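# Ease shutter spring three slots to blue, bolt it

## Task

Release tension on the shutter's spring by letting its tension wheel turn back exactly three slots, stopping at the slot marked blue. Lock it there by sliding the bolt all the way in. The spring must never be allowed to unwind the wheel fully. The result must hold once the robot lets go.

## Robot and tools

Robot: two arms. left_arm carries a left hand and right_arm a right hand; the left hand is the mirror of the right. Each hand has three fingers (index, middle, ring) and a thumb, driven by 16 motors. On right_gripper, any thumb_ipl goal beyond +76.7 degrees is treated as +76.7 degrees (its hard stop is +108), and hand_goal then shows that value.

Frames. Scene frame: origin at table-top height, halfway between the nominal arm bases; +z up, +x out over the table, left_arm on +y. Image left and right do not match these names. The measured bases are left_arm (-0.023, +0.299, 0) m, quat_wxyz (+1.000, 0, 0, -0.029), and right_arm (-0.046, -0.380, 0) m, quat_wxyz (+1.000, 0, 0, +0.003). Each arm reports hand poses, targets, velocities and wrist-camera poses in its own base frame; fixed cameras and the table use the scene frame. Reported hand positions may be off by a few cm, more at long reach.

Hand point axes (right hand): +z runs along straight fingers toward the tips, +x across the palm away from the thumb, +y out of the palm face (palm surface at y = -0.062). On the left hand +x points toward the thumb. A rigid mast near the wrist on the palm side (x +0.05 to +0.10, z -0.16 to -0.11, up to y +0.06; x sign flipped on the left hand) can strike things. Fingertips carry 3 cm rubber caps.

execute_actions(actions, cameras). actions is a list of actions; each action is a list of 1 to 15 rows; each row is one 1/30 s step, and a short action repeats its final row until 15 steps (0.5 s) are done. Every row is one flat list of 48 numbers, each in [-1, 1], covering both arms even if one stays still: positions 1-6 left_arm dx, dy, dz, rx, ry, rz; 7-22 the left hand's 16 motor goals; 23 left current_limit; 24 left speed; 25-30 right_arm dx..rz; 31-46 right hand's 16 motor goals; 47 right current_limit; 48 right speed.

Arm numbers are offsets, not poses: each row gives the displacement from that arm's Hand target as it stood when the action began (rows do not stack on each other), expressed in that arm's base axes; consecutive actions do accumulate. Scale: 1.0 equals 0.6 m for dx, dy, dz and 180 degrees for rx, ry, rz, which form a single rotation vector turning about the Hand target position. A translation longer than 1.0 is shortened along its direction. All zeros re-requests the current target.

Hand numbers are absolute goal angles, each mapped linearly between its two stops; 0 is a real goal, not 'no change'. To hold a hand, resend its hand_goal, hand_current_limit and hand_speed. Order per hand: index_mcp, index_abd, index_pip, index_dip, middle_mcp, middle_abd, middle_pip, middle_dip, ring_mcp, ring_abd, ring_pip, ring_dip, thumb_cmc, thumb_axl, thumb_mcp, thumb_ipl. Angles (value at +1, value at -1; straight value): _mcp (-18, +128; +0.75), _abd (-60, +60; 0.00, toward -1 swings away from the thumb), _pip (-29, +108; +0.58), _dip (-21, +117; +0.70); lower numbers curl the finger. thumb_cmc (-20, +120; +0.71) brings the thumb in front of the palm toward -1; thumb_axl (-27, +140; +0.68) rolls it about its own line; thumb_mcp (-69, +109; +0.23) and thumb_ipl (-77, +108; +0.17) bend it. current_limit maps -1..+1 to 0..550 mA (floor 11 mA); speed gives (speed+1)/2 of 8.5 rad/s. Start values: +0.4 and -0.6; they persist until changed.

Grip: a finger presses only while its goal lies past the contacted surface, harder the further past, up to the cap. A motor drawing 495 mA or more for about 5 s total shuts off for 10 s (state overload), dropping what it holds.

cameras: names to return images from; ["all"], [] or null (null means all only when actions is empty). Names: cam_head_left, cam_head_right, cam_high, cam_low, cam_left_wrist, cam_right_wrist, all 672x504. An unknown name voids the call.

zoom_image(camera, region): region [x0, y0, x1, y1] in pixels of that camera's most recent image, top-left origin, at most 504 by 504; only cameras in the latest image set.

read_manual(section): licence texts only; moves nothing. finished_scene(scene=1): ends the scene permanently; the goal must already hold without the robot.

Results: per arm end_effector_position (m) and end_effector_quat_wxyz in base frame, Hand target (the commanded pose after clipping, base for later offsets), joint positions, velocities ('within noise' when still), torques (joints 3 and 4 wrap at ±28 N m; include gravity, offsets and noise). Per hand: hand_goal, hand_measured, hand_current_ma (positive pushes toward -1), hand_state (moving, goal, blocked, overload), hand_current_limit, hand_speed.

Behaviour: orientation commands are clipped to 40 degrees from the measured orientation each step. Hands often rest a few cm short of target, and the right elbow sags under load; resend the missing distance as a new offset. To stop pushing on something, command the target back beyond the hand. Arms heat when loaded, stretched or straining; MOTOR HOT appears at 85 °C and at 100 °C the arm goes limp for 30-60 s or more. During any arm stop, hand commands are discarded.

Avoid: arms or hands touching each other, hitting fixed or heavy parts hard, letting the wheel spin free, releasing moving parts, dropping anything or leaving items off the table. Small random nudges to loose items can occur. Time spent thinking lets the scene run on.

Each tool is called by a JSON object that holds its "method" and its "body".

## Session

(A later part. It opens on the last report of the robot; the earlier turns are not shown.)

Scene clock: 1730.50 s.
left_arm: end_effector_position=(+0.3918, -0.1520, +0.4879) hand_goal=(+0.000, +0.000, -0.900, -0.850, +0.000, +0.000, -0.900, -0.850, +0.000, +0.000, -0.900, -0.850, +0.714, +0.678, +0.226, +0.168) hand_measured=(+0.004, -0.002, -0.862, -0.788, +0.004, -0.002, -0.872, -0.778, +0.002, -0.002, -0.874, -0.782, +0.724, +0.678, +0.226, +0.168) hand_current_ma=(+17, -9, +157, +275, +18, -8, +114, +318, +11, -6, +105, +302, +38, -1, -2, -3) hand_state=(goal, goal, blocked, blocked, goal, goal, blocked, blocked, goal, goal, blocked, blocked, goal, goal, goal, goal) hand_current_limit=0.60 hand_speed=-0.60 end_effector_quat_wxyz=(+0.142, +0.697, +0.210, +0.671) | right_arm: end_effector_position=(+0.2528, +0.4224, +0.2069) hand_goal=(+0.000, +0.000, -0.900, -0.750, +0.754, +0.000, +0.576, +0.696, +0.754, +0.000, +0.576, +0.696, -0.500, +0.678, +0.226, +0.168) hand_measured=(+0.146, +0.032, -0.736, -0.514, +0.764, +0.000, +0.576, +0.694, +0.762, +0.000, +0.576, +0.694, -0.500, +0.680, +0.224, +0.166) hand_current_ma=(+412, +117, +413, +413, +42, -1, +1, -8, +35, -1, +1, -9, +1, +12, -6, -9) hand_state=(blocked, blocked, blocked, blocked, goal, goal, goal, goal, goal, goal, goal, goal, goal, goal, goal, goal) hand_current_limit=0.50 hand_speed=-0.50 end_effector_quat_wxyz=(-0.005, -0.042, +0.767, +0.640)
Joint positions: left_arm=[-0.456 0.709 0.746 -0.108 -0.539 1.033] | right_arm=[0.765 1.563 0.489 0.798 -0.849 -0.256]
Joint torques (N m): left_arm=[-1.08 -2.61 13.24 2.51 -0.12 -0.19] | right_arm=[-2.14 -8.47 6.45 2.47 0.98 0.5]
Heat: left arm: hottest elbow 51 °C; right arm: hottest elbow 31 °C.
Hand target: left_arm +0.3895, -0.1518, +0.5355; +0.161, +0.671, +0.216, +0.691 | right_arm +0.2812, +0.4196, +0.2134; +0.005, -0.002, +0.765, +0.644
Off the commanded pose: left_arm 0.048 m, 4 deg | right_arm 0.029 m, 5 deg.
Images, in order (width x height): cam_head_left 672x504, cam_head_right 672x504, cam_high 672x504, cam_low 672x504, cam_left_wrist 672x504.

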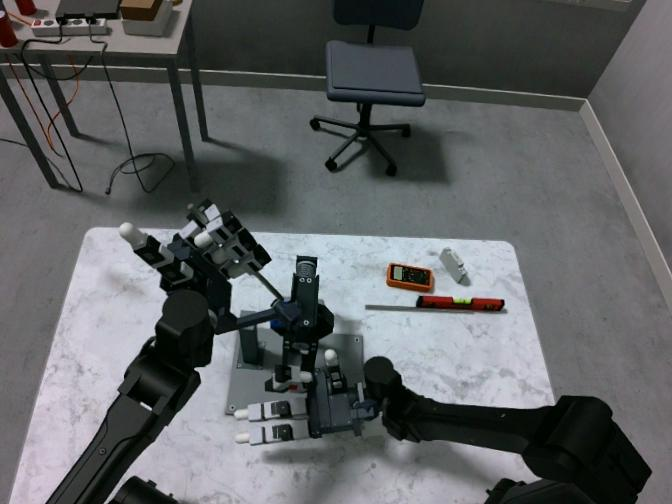

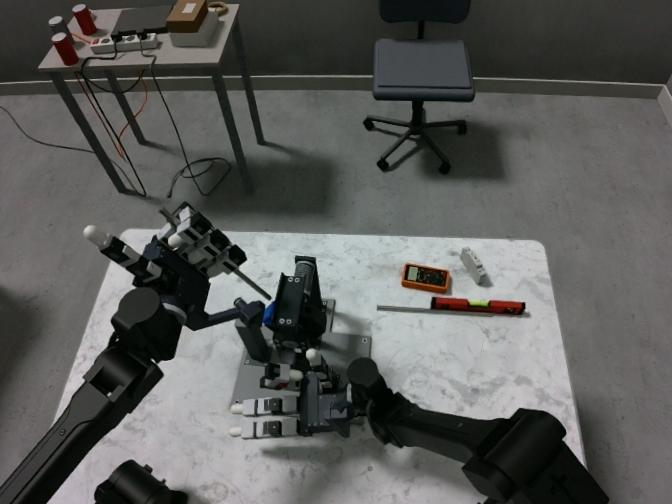

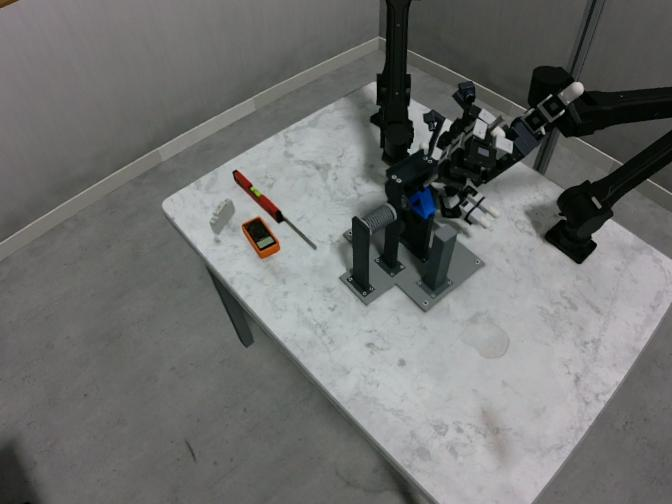

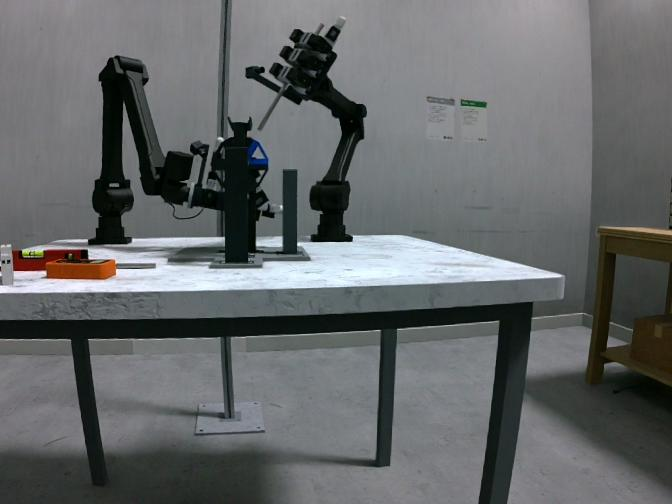

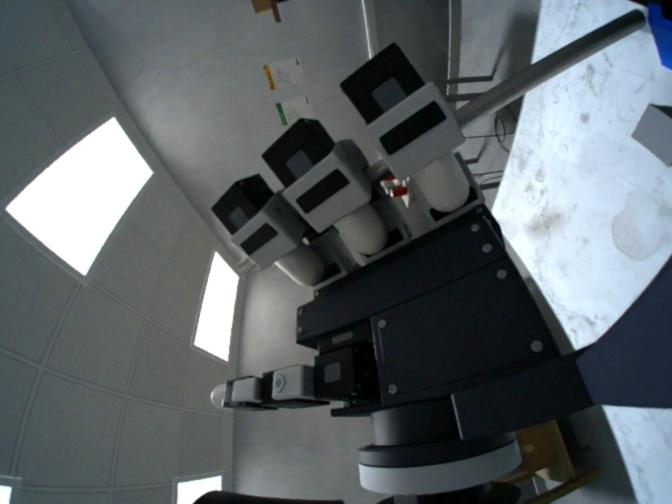

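{"method": "execute_actions", "body": {"actions": [[[-0.0245,-0.003,0.0,0.012,-0.0215,0.0124,0.0,0,-0.9,-0.85,0.0,0,-0.9,-0.85,0.0,0,-0.9,-0.85,0.714,0.678,0.226,0.168,0.6,-0.6,0,0,0,0,0,0,0.0,0,-0.9,-0.75,0.754,0,0.576,0.696,0.754,0,0.576,0.696,-0.5,0.678,0.226,0.168,0.5,-0.5]]], "cameras": ["cam_head_right", "cam_head_left", "cam_high", "cam_low"]}}

{"method": "zoom_image", "body": {"camera": "cam_low", "region": [220, 60, 320, 160]}}

{"method": "zoom_image", "body": {"camera": "cam_head_right", "region": [200, 230, 340, 370]}}

{"method": "zoom_image", "body": {"camera": "cam_head_left", "region": [200, 230, 340, 370]}}

{"method": "zoom_image", "body": {"camera": "cam_high", "region": [380, 140, 480, 240]}}

Scene clock: 1753.67 s.
left_arm: end_effector_position=(+0.3847, -0.1555, +0.5046) hand_goal=(+0.000, +0.000, -0.900, -0.850, +0.000, +0.000, -0.900, -0.850, +0.000, +0.000, -0.900, -0.850, +0.714, +0.678, +0.226, +0.168) hand_measured=(+0.004, -0.002, -0.862, -0.788, +0.004, -0.002, -0.872, -0.778, +0.002, -0.002, -0.874, -0.782, +0.724, +0.678, +0.226, +0.168) hand_current_ma=(+15, -9, +157, +275, +16, -8, +114, +318, +9, -6, +106, +302, +35, -1, -3, -3) hand_state=(goal, goal, blocked, blocked, goal, goal, blocked, blocked, goal, goal, blocked, blocked, goal, goal, goal, goal) hand_current_limit=0.60 hand_speed=-0.60 end_effector_quat_wxyz=(+0.122, +0.671, +0.205, +0.702) | right_arm: end_effector_position=(+0.2528, +0.4224, +0.2069) hand_goal=(+0.000, +0.000, -0.900, -0.750, +0.754, +0.000, +0.576, +0.696, +0.754, +0.000, +0.576, +0.696, -0.500, +0.678, +0.226, +0.168) hand_measured=(+0.146, +0.032, -0.736, -0.514, +0.764, +0.000, +0.576, +0.694, +0.762, +0.000, +0.576, +0.694, -0.500, +0.680, +0.224, +0.166) hand_current_ma=(+412, +117, +413, +413, +42, -1, +1, -8, +35, -1, +1, -9, +1, +12, -6, -9) hand_state=(blocked, blocked, blocked, blocked, goal, goal, goal, goal, goal, goal, goal, goal, goal, goal, goal, goal) hand_current_limit=0.50 hand_speed=-0.50 end_effector_quat_wxyz=(-0.005, -0.042, +0.767, +0.640)
Joint positions: left_arm=[-0.497 0.706 0.743 -0.017 -0.621 1.115] | right_arm=[0.765 1.563 0.489 0.798 -0.849 -0.256]
Joint torques (N m): left_arm=[-1.26 -3.72 9.83 3.55 -0.08 -0.21] | right_arm=[-2.14 -8.47 6.42 2.47 0.98 0.5]
Heat: left arm: hottest elbow 50 °C; right arm: hottest elbow 31 °C.
Hand target: left_arm +0.3748, -0.1536, +0.5355; +0.142, +0.646, +0.210, +0.720 | right_arm +0.2812, +0.4196, +0.2134; +0.005, -0.002, +0.765, +0.644
Off the commanded pose: left_arm 0.032 m, 4 deg | right_arm 0.029 m, 5 deg.
Images, in order (width x height): cam_head_left 672x504, cam_head_right 672x504, cam_high 672x504, cam_low 672x504.

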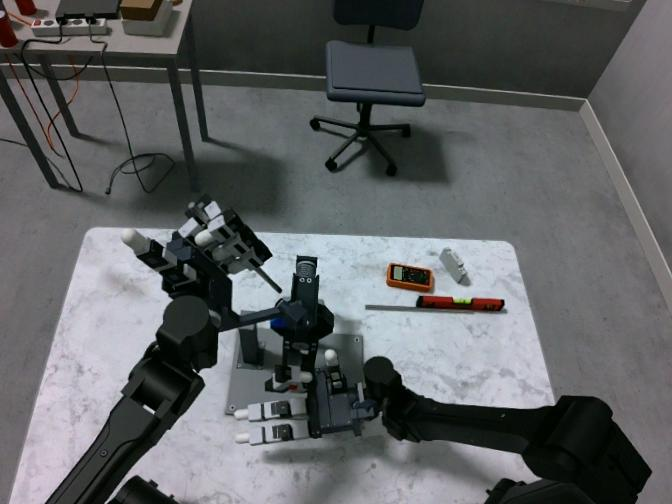

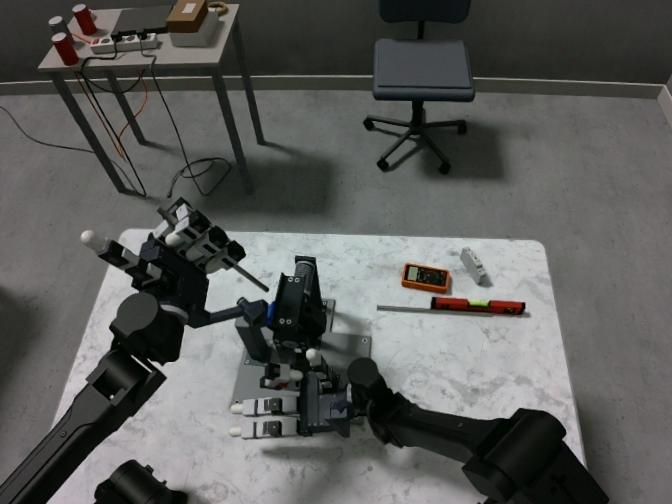

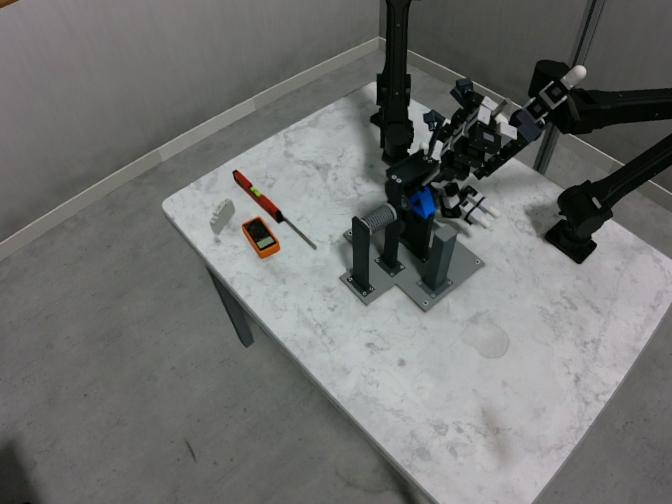

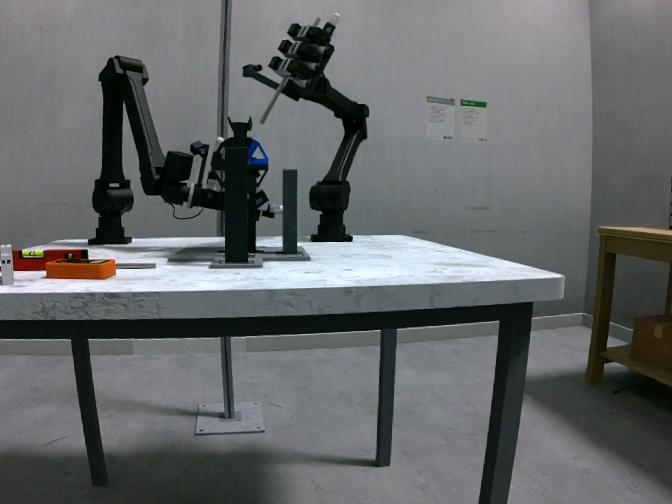

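Scaled by 5.040.

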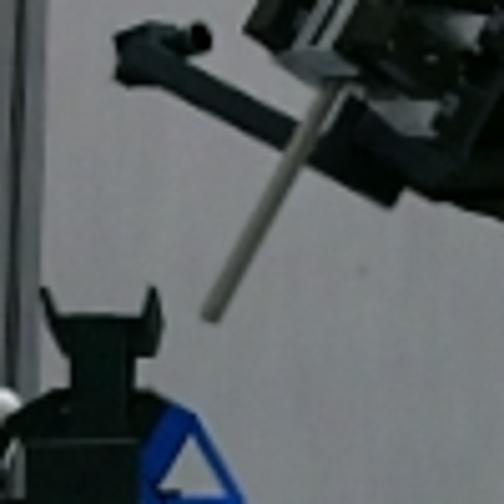

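Scaled by 3.600.

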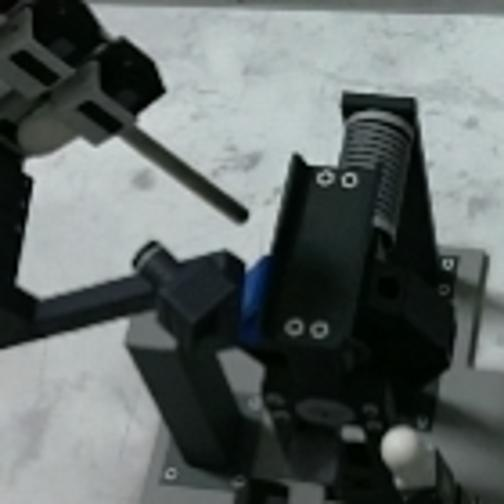

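Scaled by 3.600.

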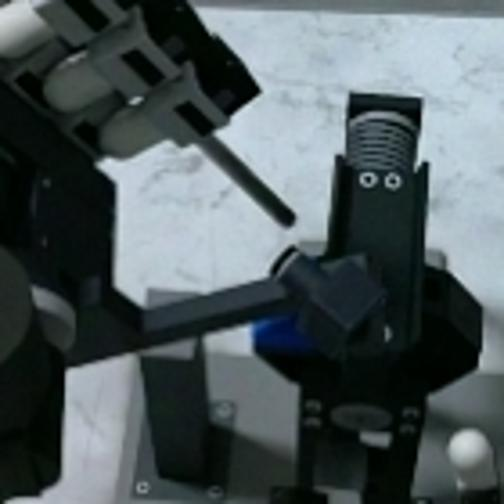

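Scaled by 5.040.

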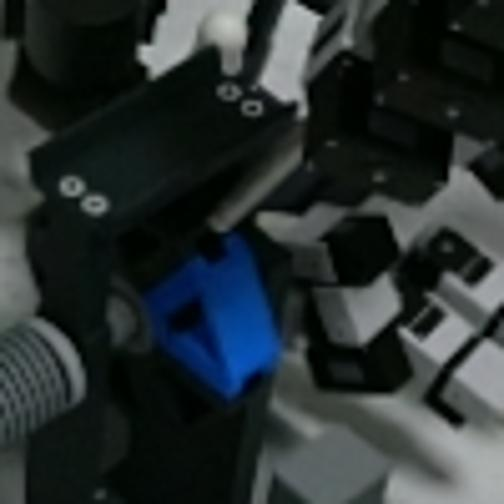

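{"method": "execute_actions", "body": {"actions": [[[-0.005,-0.0125,-0.026,-0.003,0,0,0.0,0,-0.9,-0.85,0.0,0,-0.9,-0.85,0.0,0,-0.9,-0.85,0.714,0.678,0.226,0.168,0.6,-0.6,0,0,0,0,0,0,0.0,0,-0.9,-0.75,0.754,0,0.576,0.696,0.754,0,0.576,0.696,-0.5,0.678,0.226,0.168,0.5,-0.5]],[[-0.004,-0.0122,-0.02,-0.003,0,0,0.0,0,-0.9,-0.85,0.0,0,-0.9,-0.85,0.0,0,-0.9,-0.85,0.714,0.678,0.226,0.168,0.6,-0.6,0,0,0,0,0,0,0.0,0,-0.9,-0.75,0.754,0,0.576,0.696,0.754,0,0.576,0.696,-0.5,0.678,0.226,0.168,0.5,-0.5]]], "cameras": ["cam_head_right", "cam_head_left", "cam_high", "cam_low"]}}

{"method": "zoom_image", "body": {"camera": "cam_low", "region": [220, 60, 320, 160]}}

{"method": "zoom_image", "body": {"camera": "cam_head_left", "region": [200, 230, 340, 370]}}

{"method": "zoom_image", "body": {"camera": "cam_high", "region": [380, 140, 480, 240]}}

Scene clock: 1767.83 s.
left_arm: end_effector_position=(+0.3750, -0.1692, +0.4844) hand_goal=(+0.000, +0.000, -0.900, -0.850, +0.000, +0.000, -0.900, -0.850, +0.000, +0.000, -0.900, -0.850, +0.714, +0.678, +0.226, +0.168) hand_measured=(+0.004, -0.002, -0.862, -0.788, +0.004, -0.002, -0.872, -0.778, +0.002, -0.002, -0.874, -0.782, +0.722, +0.678, +0.226, +0.168) hand_current_ma=(+15, -9, +157, +275, +14, -8, +114, +318, +7, -6, +106, +302, +30, -1, -4, -3) hand_state=(goal, goal, blocked, blocked, goal, goal, blocked, blocked, goal, goal, blocked, blocked, goal, goal, goal, goal) hand_current_limit=0.60 hand_speed=-0.60 end_effector_quat_wxyz=(+0.127, +0.665, +0.207, +0.706) | right_arm: end_effector_position=(+0.2528, +0.4224, +0.2069) hand_goal=(+0.000, +0.000, -0.900, -0.750, +0.754, +0.000, +0.576, +0.696, +0.754, +0.000, +0.576, +0.696, -0.500, +0.678, +0.226, +0.168) hand_measured=(+0.146, +0.032, -0.736, -0.514, +0.764, +0.000, +0.576, +0.694, +0.762, +0.000, +0.576, +0.694, -0.500, +0.680, +0.224, +0.166) hand_current_ma=(+413, +117, +412, +413, +42, -1, +1, -8, +35, -1, +1, -9, +1, +12, -6, -9) hand_state=(blocked, blocked, blocked, blocked, goal, goal, goal, goal, goal, goal, goal, goal, goal, goal, goal, goal) hand_current_limit=0.50 hand_speed=-0.50 end_effector_quat_wxyz=(-0.005, -0.042, +0.767, +0.640)
Joint positions: left_arm=[-0.569 0.705 0.678 0.066 -0.694 1.115] | right_arm=[0.765 1.563 0.489 0.798 -0.849 -0.256]
Joint torques (N m): left_arm=[-1.14 -3.25 9.52 3.37 -0.03 -0.3] | right_arm=[-2.08 -8.47 6.43 2.47 0.98 0.5]
Heat: left arm: hottest elbow 49 °C; right arm: hottest elbow 31 °C.
Hand target: left_arm +0.3694, -0.1684, +0.5080; +0.148, +0.645, +0.217, +0.718 | right_arm +0.2812, +0.4196, +0.2134; +0.005, -0.002, +0.765, +0.644
Off the commanded pose: left_arm 0.024 m, 4 deg | right_arm 0.029 m, 5 deg.
Images, in order (width x height): cam_head_left 672x504, cam_head_right 672x504, cam_high 672x504, cam_low 672x504.

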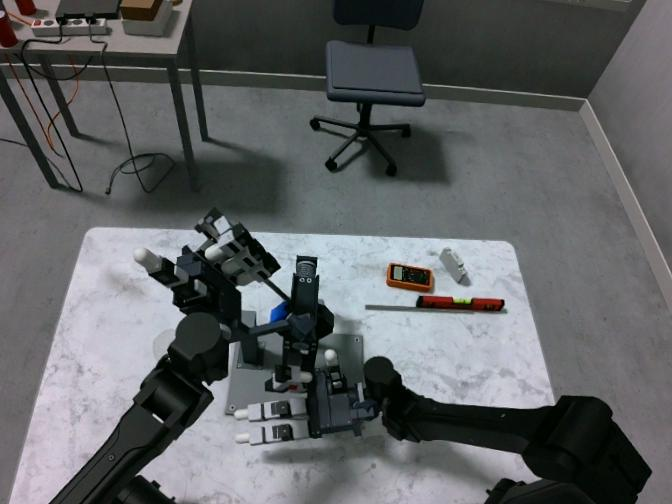

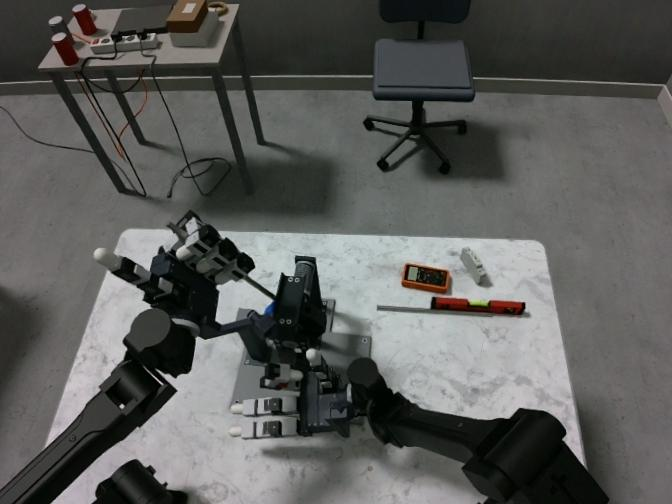

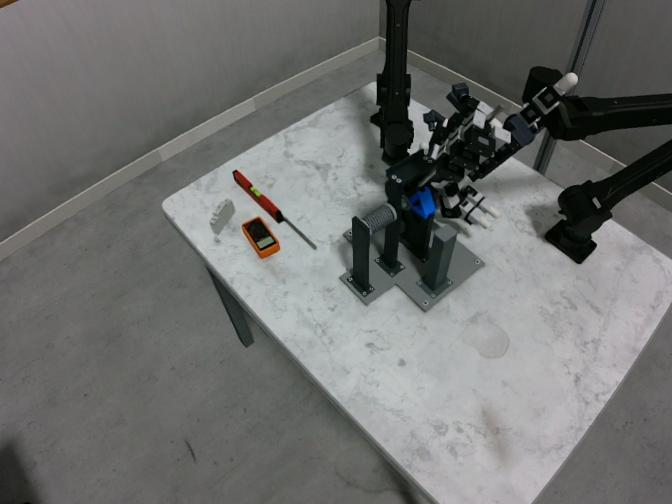

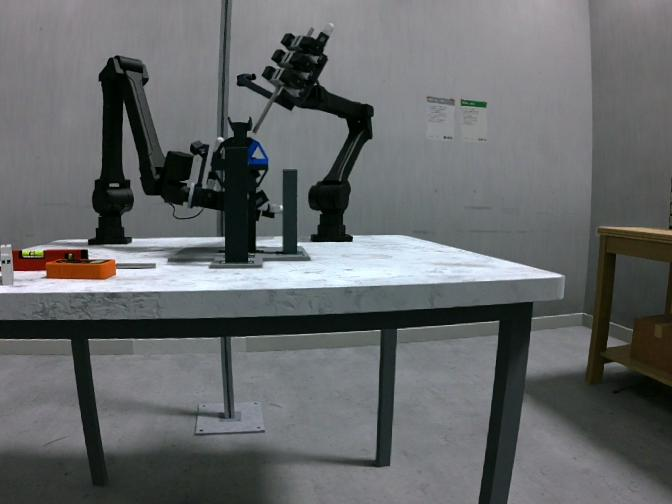

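Scaled by 5.040.

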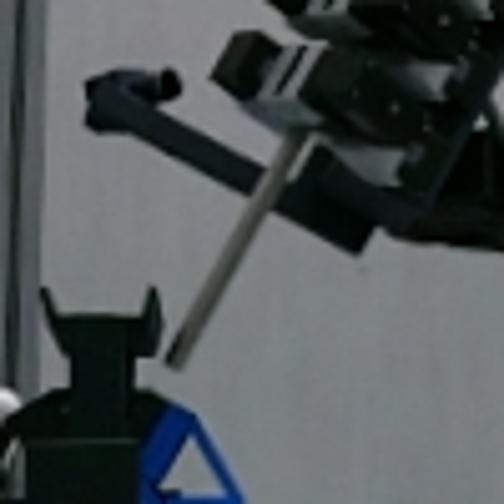

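Scaled by 3.600.

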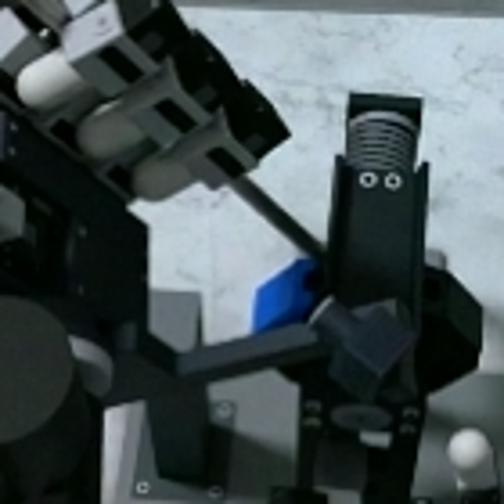

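Scaled by 5.040.

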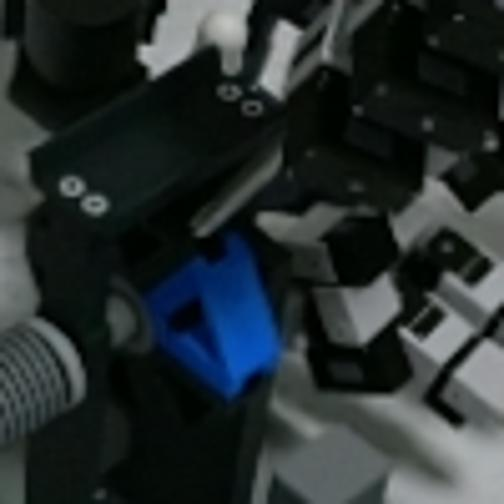

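{"method": "execute_actions", "body": {"actions": [[[0,0.001,-0.0195,0,0,0,0.0,0,-0.9,-0.85,0.0,0,-0.9,-0.85,0.0,0,-0.9,-0.85,0.714,0.678,0.226,0.168,0.6,-0.6,0,0,0,0,0,0,0.0,0,-0.9,-0.75,0.754,0,0.576,0.696,0.754,0,0.576,0.696,-0.5,0.678,0.226,0.168,0.5,-0.5]]], "cameras": ["cam_high", "cam_low"]}}

{"method": "zoom_image", "body": {"camera": "cam_low", "region": [220, 60, 320, 160]}}

{"method": "zoom_image", "body": {"camera": "cam_high", "region": [380, 140, 480, 240]}}

Scene clock: 1775.00 s.
left_arm: end_effector_position=(+0.3746, -0.1690, +0.4722) hand_goal=(+0.000, +0.000, -0.900, -0.850, +0.000, +0.000, -0.900, -0.850, +0.000, +0.000, -0.900, -0.850, +0.714, +0.678, +0.226, +0.168) hand_measured=(+0.004, -0.002, -0.862, -0.788, +0.004, -0.002, -0.872, -0.778, +0.002, -0.002, -0.874, -0.782, +0.722, +0.678, +0.226, +0.168) hand_current_ma=(+15, -9, +157, +275, +14, -8, +114, +318, +7, -6, +106, +302, +29, -1, -4, -3) hand_state=(goal, goal, blocked, blocked, goal, goal, blocked, blocked, goal, goal, blocked, blocked, goal, goal, goal, goal) hand_current_limit=0.60 hand_speed=-0.60 end_effector_quat_wxyz=(+0.126, +0.665, +0.207, +0.706) | right_arm: end_effector_position=(+0.2528, +0.4224, +0.2069) hand_goal=(+0.000, +0.000, -0.900, -0.750, +0.754, +0.000, +0.576, +0.696, +0.754, +0.000, +0.576, +0.696, -0.500, +0.678, +0.226, +0.168) hand_measured=(+0.146, +0.032, -0.736, -0.514, +0.764, +0.000, +0.576, +0.694, +0.762, +0.000, +0.576, +0.694, -0.500, +0.680, +0.224, +0.166) hand_current_ma=(+412, +117, +412, +412, +42, -1, +1, -8, +35, -1, +1, -9, +1, +12, -6, -9) hand_state=(blocked, blocked, blocked, blocked, goal, goal, goal, goal, goal, goal, goal, goal, goal, goal, goal, goal) hand_current_limit=0.50 hand_speed=-0.50 end_effector_quat_wxyz=(-0.005, -0.042, +0.767, +0.640)
Joint positions: left_arm=[-0.569 0.705 0.647 0.096 -0.694 1.115] | right_arm=[0.765 1.563 0.489 0.798 -0.849 -0.256]
Joint torques (N m): left_arm=[-1.14 -3.14 9.46 3.36 0.02 -0.31] | right_arm=[-2.08 -8.47 6.45 2.47 0.98 0.5]
Heat: left arm: hottest elbow 47 °C; right arm: hottest elbow 31 °C.
Hand target: left_arm +0.3694, -0.1678, +0.4963; +0.148, +0.645, +0.217, +0.718 | right_arm +0.2812, +0.4196, +0.2134; +0.005, -0.002, +0.765, +0.644
Off the commanded pose: left_arm 0.025 m, 4 deg | right_arm 0.029 m, 5 deg.
Images, in order (width x height): cam_high 672x504, cam_low 672x504.

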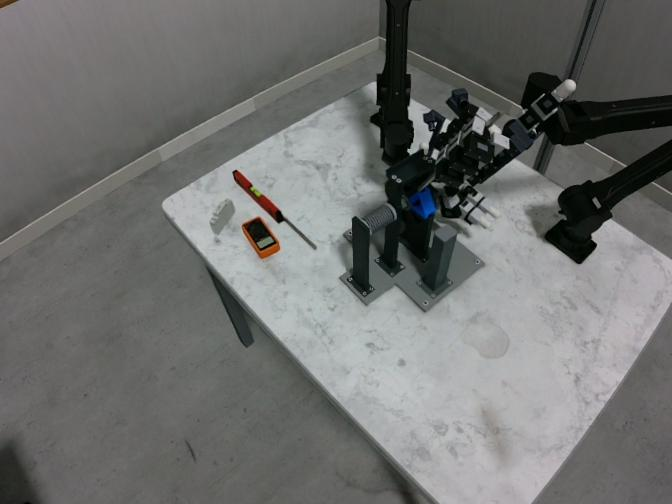

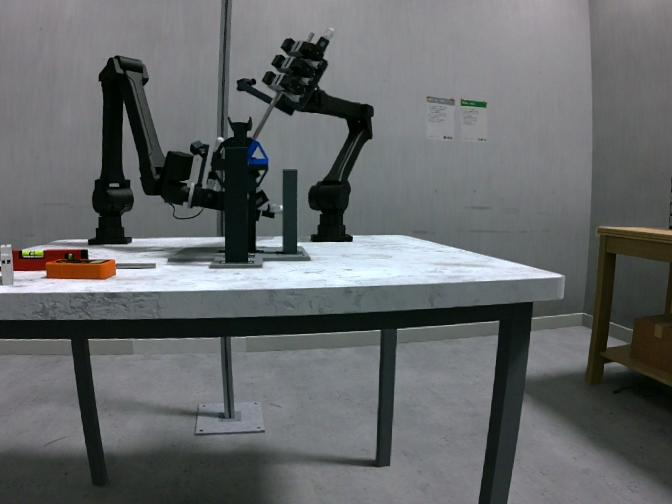

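Scaled by 5.040.

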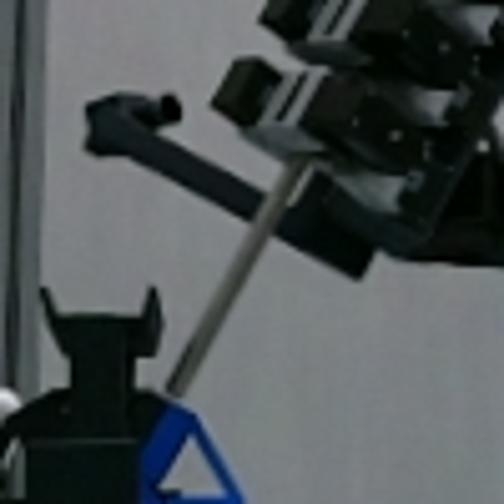

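Scaled by 5.040.

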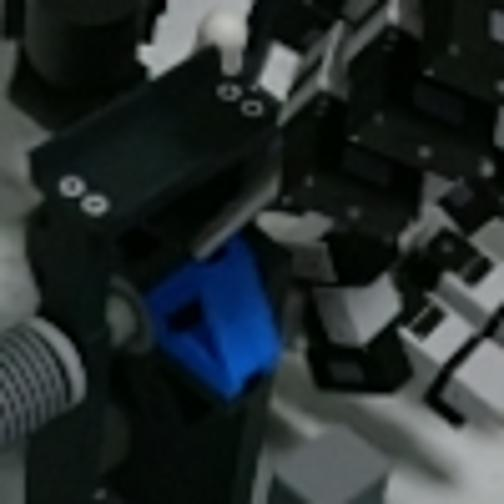

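{"method": "execute_actions", "body": {"actions": [[[-0.006,0.0,0,0,0,0,0.0,0,-0.9,-0.85,0.0,0,-0.9,-0.85,0.0,0,-0.9,-0.85,0.714,0.678,0.226,0.168,0.6,-0.6,0,0,0,0,0,0,0.0,0,-0.9,-0.75,0.754,0,0.576,0.696,0.754,0,0.576,0.696,-0.5,0.678,0.226,0.168,0.5,-0.5]],[[0,-0.009,-0.016,0,0,0,0.0,0,-0.9,-0.85,0.0,0,-0.9,-0.85,0.0,0,-0.9,-0.85,0.714,0.678,0.226,0.168,0.6,-0.6,0,0,0,0,0,0,0.0,0,-0.9,-0.75,0.754,0,0.576,0.696,0.754,0,0.576,0.696,-0.5,0.678,0.226,0.168,0.5,-0.5]]], "cameras": ["cam_high", "cam_low", "cam_head_left"]}}

{"method": "zoom_image", "body": {"camera": "cam_low", "region": [220, 60, 320, 160]}}

{"method": "zoom_image", "body": {"camera": "cam_high", "region": [380, 140, 480, 240]}}

{"method": "zoom_image", "body": {"camera": "cam_head_left", "region": [220, 250, 340, 370]}}

Scene clock: 1784.37 s.
left_arm: end_effector_position=(+0.3710, -0.1709, +0.4697) hand_goal=(+0.000, +0.000, -0.900, -0.850, +0.000, +0.000, -0.900, -0.850, +0.000, +0.000, -0.900, -0.850, +0.714, +0.678, +0.226, +0.168) hand_measured=(+0.004, -0.002, -0.862, -0.788, +0.004, -0.002, -0.872, -0.778, +0.002, -0.002, -0.874, -0.782, +0.722, +0.678, +0.226, +0.168) hand_current_ma=(+13, -9, +157, +275, +14, -8, +115, +318, +7, -6, +106, +302, +28, -1, -4, -3) hand_state=(goal, goal, blocked, blocked, goal, goal, blocked, blocked, goal, goal, blocked, blocked, goal, goal, goal, goal) hand_current_limit=0.60 hand_speed=-0.60 end_effector_quat_wxyz=(+0.128, +0.660, +0.212, +0.710) | right_arm: end_effector_position=(+0.2528, +0.4224, +0.2069) hand_goal=(+0.000, +0.000, -0.900, -0.750, +0.754, +0.000, +0.576, +0.696, +0.754, +0.000, +0.576, +0.696, -0.500, +0.678, +0.226, +0.168) hand_measured=(+0.146, +0.032, -0.736, -0.514, +0.764, +0.000, +0.576, +0.694, +0.762, +0.000, +0.576, +0.694, -0.500, +0.680, +0.224, +0.166) hand_current_ma=(+413, +117, +413, +413, +42, -1, +1, -8, +35, -1, +1, -9, +1, +12, -6, -9) hand_state=(blocked, blocked, blocked, blocked, goal, goal, goal, goal, goal, goal, goal, goal, goal, goal, goal, goal) hand_current_limit=0.50 hand_speed=-0.50 end_effector_quat_wxyz=(-0.005, -0.042, +0.767, +0.640)
Joint positions: left_arm=[-0.59 0.705 0.63 0.128 -0.722 1.115] | right_arm=[0.765 1.563 0.489 0.798 -0.849 -0.255]
Joint torques (N m): left_arm=[-2.14 -2.96 8.88 3.21 0.06 -0.26] | right_arm=[-2.14 -8.47 6.43 2.48 0.98 0.5]
Heat: left arm: hottest elbow 47 °C; right arm: hottest elbow 31 °C.
Hand target: left_arm +0.3658, -0.1733, +0.4867; +0.148, +0.645, +0.217, +0.718 | right_arm +0.2812, +0.4196, +0.2134; +0.005, -0.001, +0.765, +0.644
Off the commanded pose: left_arm 0.018 m, 3 deg | right_arm 0.029 m, 5 deg.
Images, in order (width x height): cam_head_left 672x504, cam_high 672x504, cam_low 672x504.

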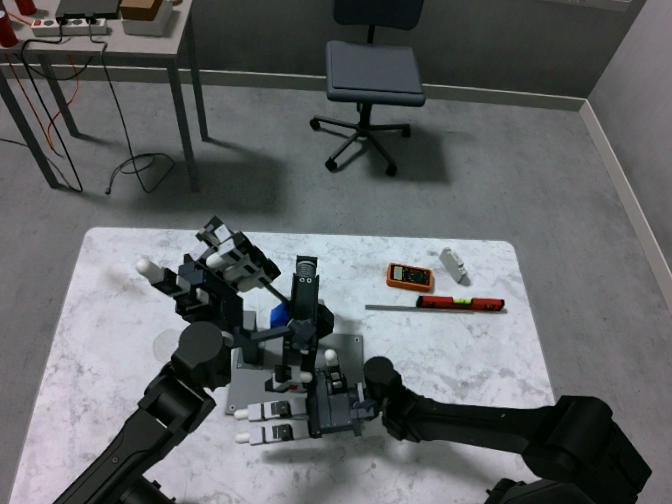

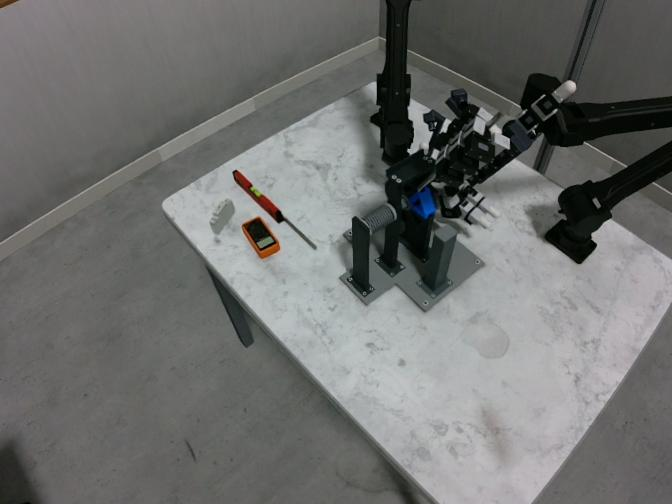

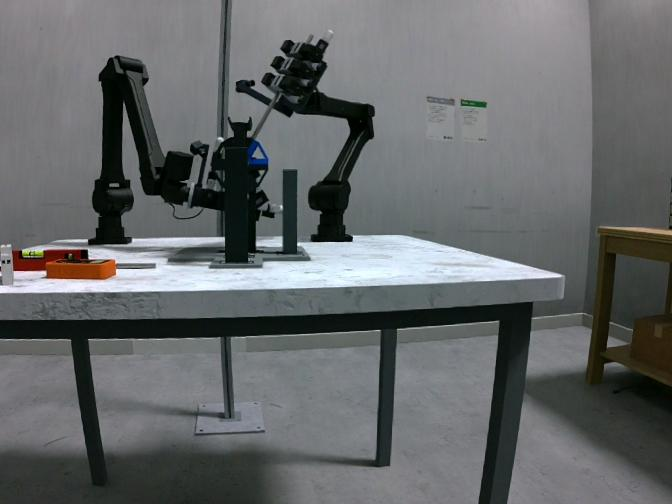

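Scaled by 5.040.

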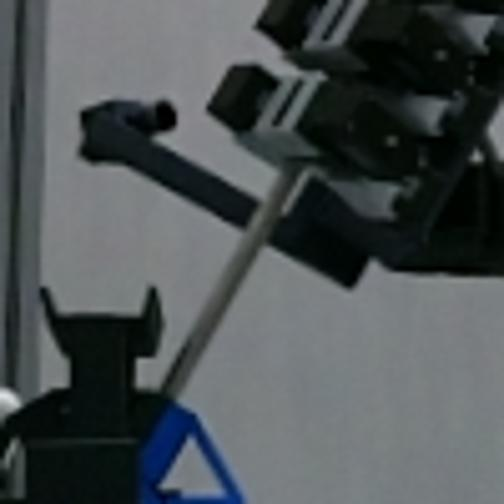

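Scaled by 5.040.

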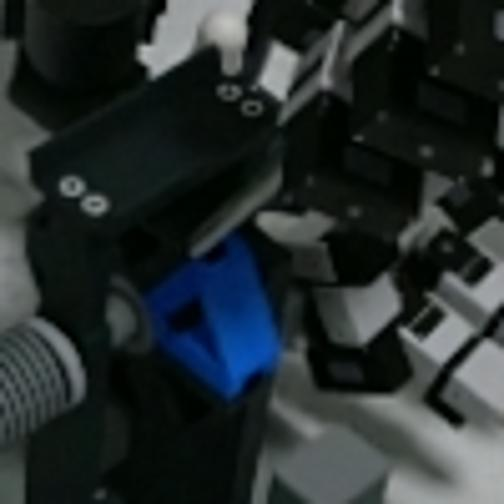

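Scaled by 4.200.

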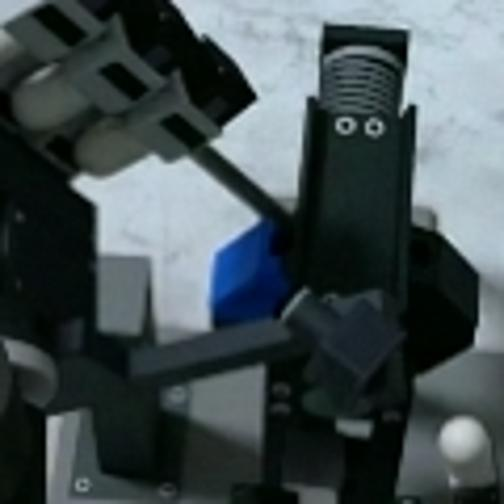

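{"method": "execute_actions", "body": {"actions": [[[-0.012,0.006,0.006,0,0,0,0.0,0,-0.9,-0.85,0.0,0,-0.9,-0.85,0.0,0,-0.9,-0.85,0.714,0.678,0.226,0.168,0.6,-0.6,0,0,0,0,0,0,0.0,0,-0.9,-0.75,0.754,0,0.576,0.696,0.754,0,0.576,0.696,-0.5,0.678,0.226,0.168,0.5,-0.5]]], "cameras": ["cam_high", "cam_low", "cam_head_left"]}}

{"method": "zoom_image", "body": {"camera": "cam_low", "region": [220, 100, 280, 160]}}

{"method": "zoom_image", "body": {"camera": "cam_high", "region": [400, 160, 460, 220]}}

{"method": "zoom_image", "body": {"camera": "cam_head_left", "region": [250, 270, 330, 350]}}

Scene clock: 1795.10 s.
left_arm: end_effector_position=(+0.3679, -0.1713, +0.4701) hand_goal=(+0.000, +0.000, -0.900, -0.850, +0.000, +0.000, -0.900, -0.850, +0.000, +0.000, -0.900, -0.850, +0.714, +0.678, +0.226, +0.168) hand_measured=(+0.004, -0.002, -0.862, -0.788, +0.004, -0.002, -0.872, -0.778, +0.002, -0.002, -0.874, -0.782, +0.722, +0.678, +0.226, +0.168) hand_current_ma=(+13, -9, +157, +275, +14, -8, +115, +318, +7, -6, +106, +302, +28, -1, -4, -3) hand_state=(goal, goal, blocked, blocked, goal, goal, blocked, blocked, goal, goal, blocked, blocked, goal, goal, goal, goal) hand_current_limit=0.60 hand_speed=-0.60 end_effector_quat_wxyz=(+0.131, +0.659, +0.212, +0.710) | right_arm: end_effector_position=(+0.2528, +0.4224, +0.2069) hand_goal=(+0.000, +0.000, -0.900, -0.750, +0.754, +0.000, +0.576, +0.696, +0.754, +0.000, +0.576, +0.696, -0.500, +0.678, +0.226, +0.168) hand_measured=(+0.146, +0.032, -0.736, -0.514, +0.764, +0.000, +0.576, +0.694, +0.762, +0.000, +0.576, +0.694, -0.500, +0.680, +0.224, +0.166) hand_current_ma=(+413, +117, +413, +412, +42, -1, +1, -8, +35, -1, +1, -9, +1, +12, -6, -9) hand_state=(blocked, blocked, blocked, blocked, goal, goal, goal, goal, goal, goal, goal, goal, goal, goal, goal, goal) hand_current_limit=0.50 hand_speed=-0.50 end_effector_quat_wxyz=(-0.005, -0.042, +0.767, +0.640)
Joint positions: left_arm=[-0.596 0.697 0.626 0.128 -0.724 1.115] | right_arm=[0.765 1.563 0.489 0.798 -0.849 -0.255]
Joint torques (N m): left_arm=[-1.73 -4.37 9.35 2.22 -0.06 -0.27] | right_arm=[-2.14 -8.53 6.43 2.45 0.98 0.5]
Heat: left arm: hottest elbow 46 °C; right arm: hottest elbow 31 °C.
Hand target: left_arm +0.3586, -0.1697, +0.4901; +0.148, +0.645, +0.217, +0.718 | right_arm +0.2812, +0.4196, +0.2134; +0.005, -0.001, +0.765, +0.644
Off the commanded pose: left_arm 0.022 m, 3 deg | right_arm 0.029 m, 5 deg.
Images, in order (width x height): cam_head_left 672x504, cam_high 672x504, cam_low 672x504.

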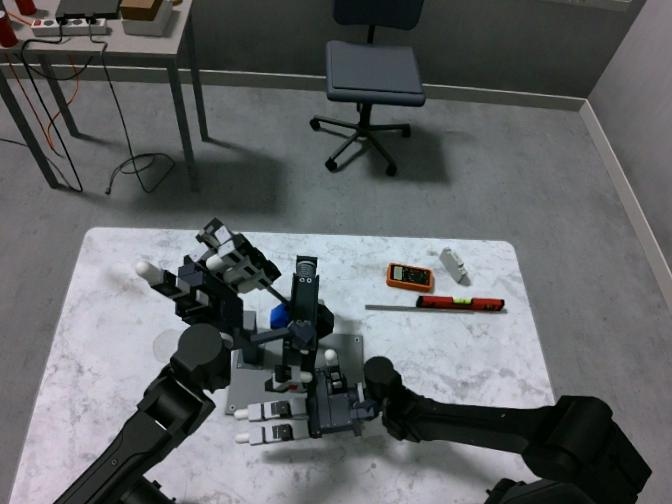

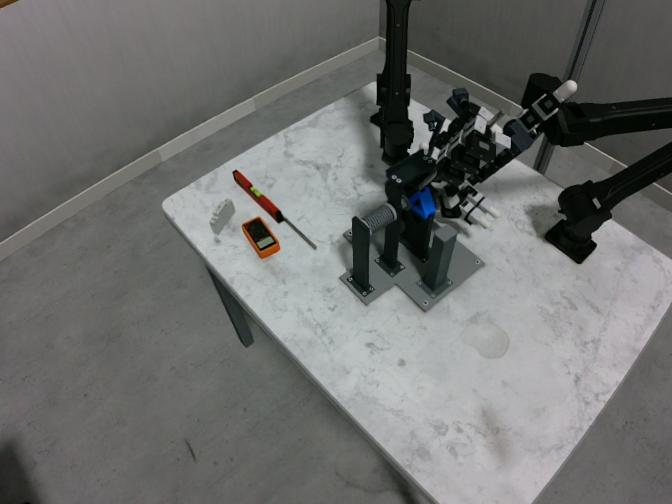

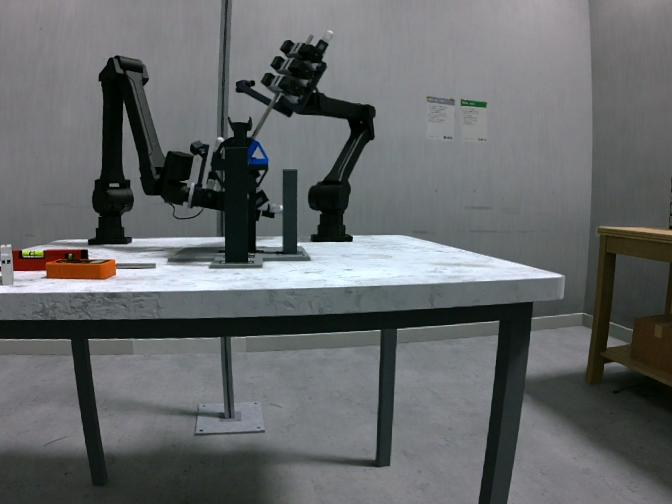

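Scaled by 8.400.

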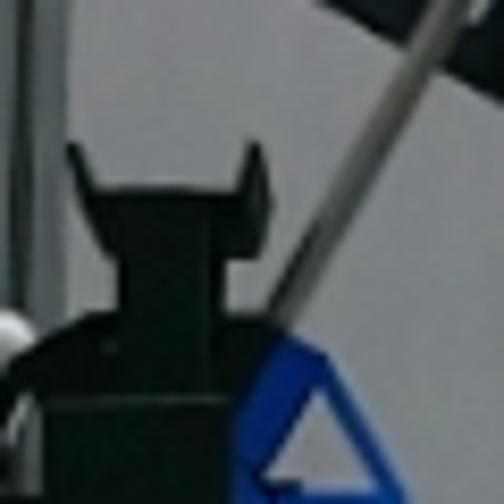

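Scaled by 8.400.

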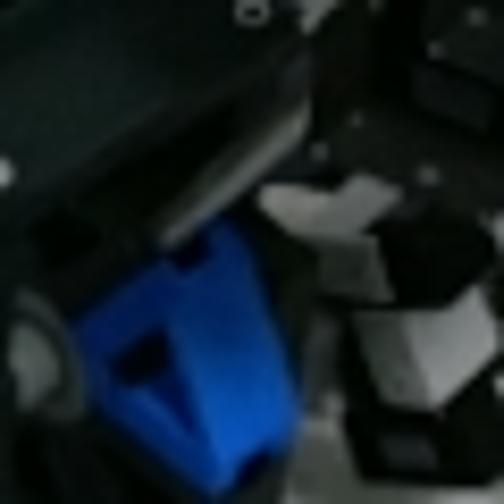

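Scaled by 6.300.

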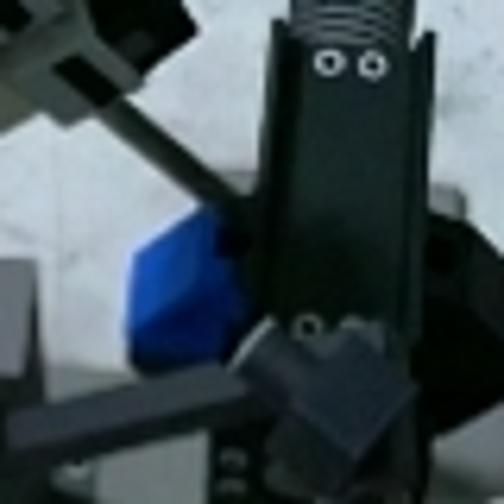

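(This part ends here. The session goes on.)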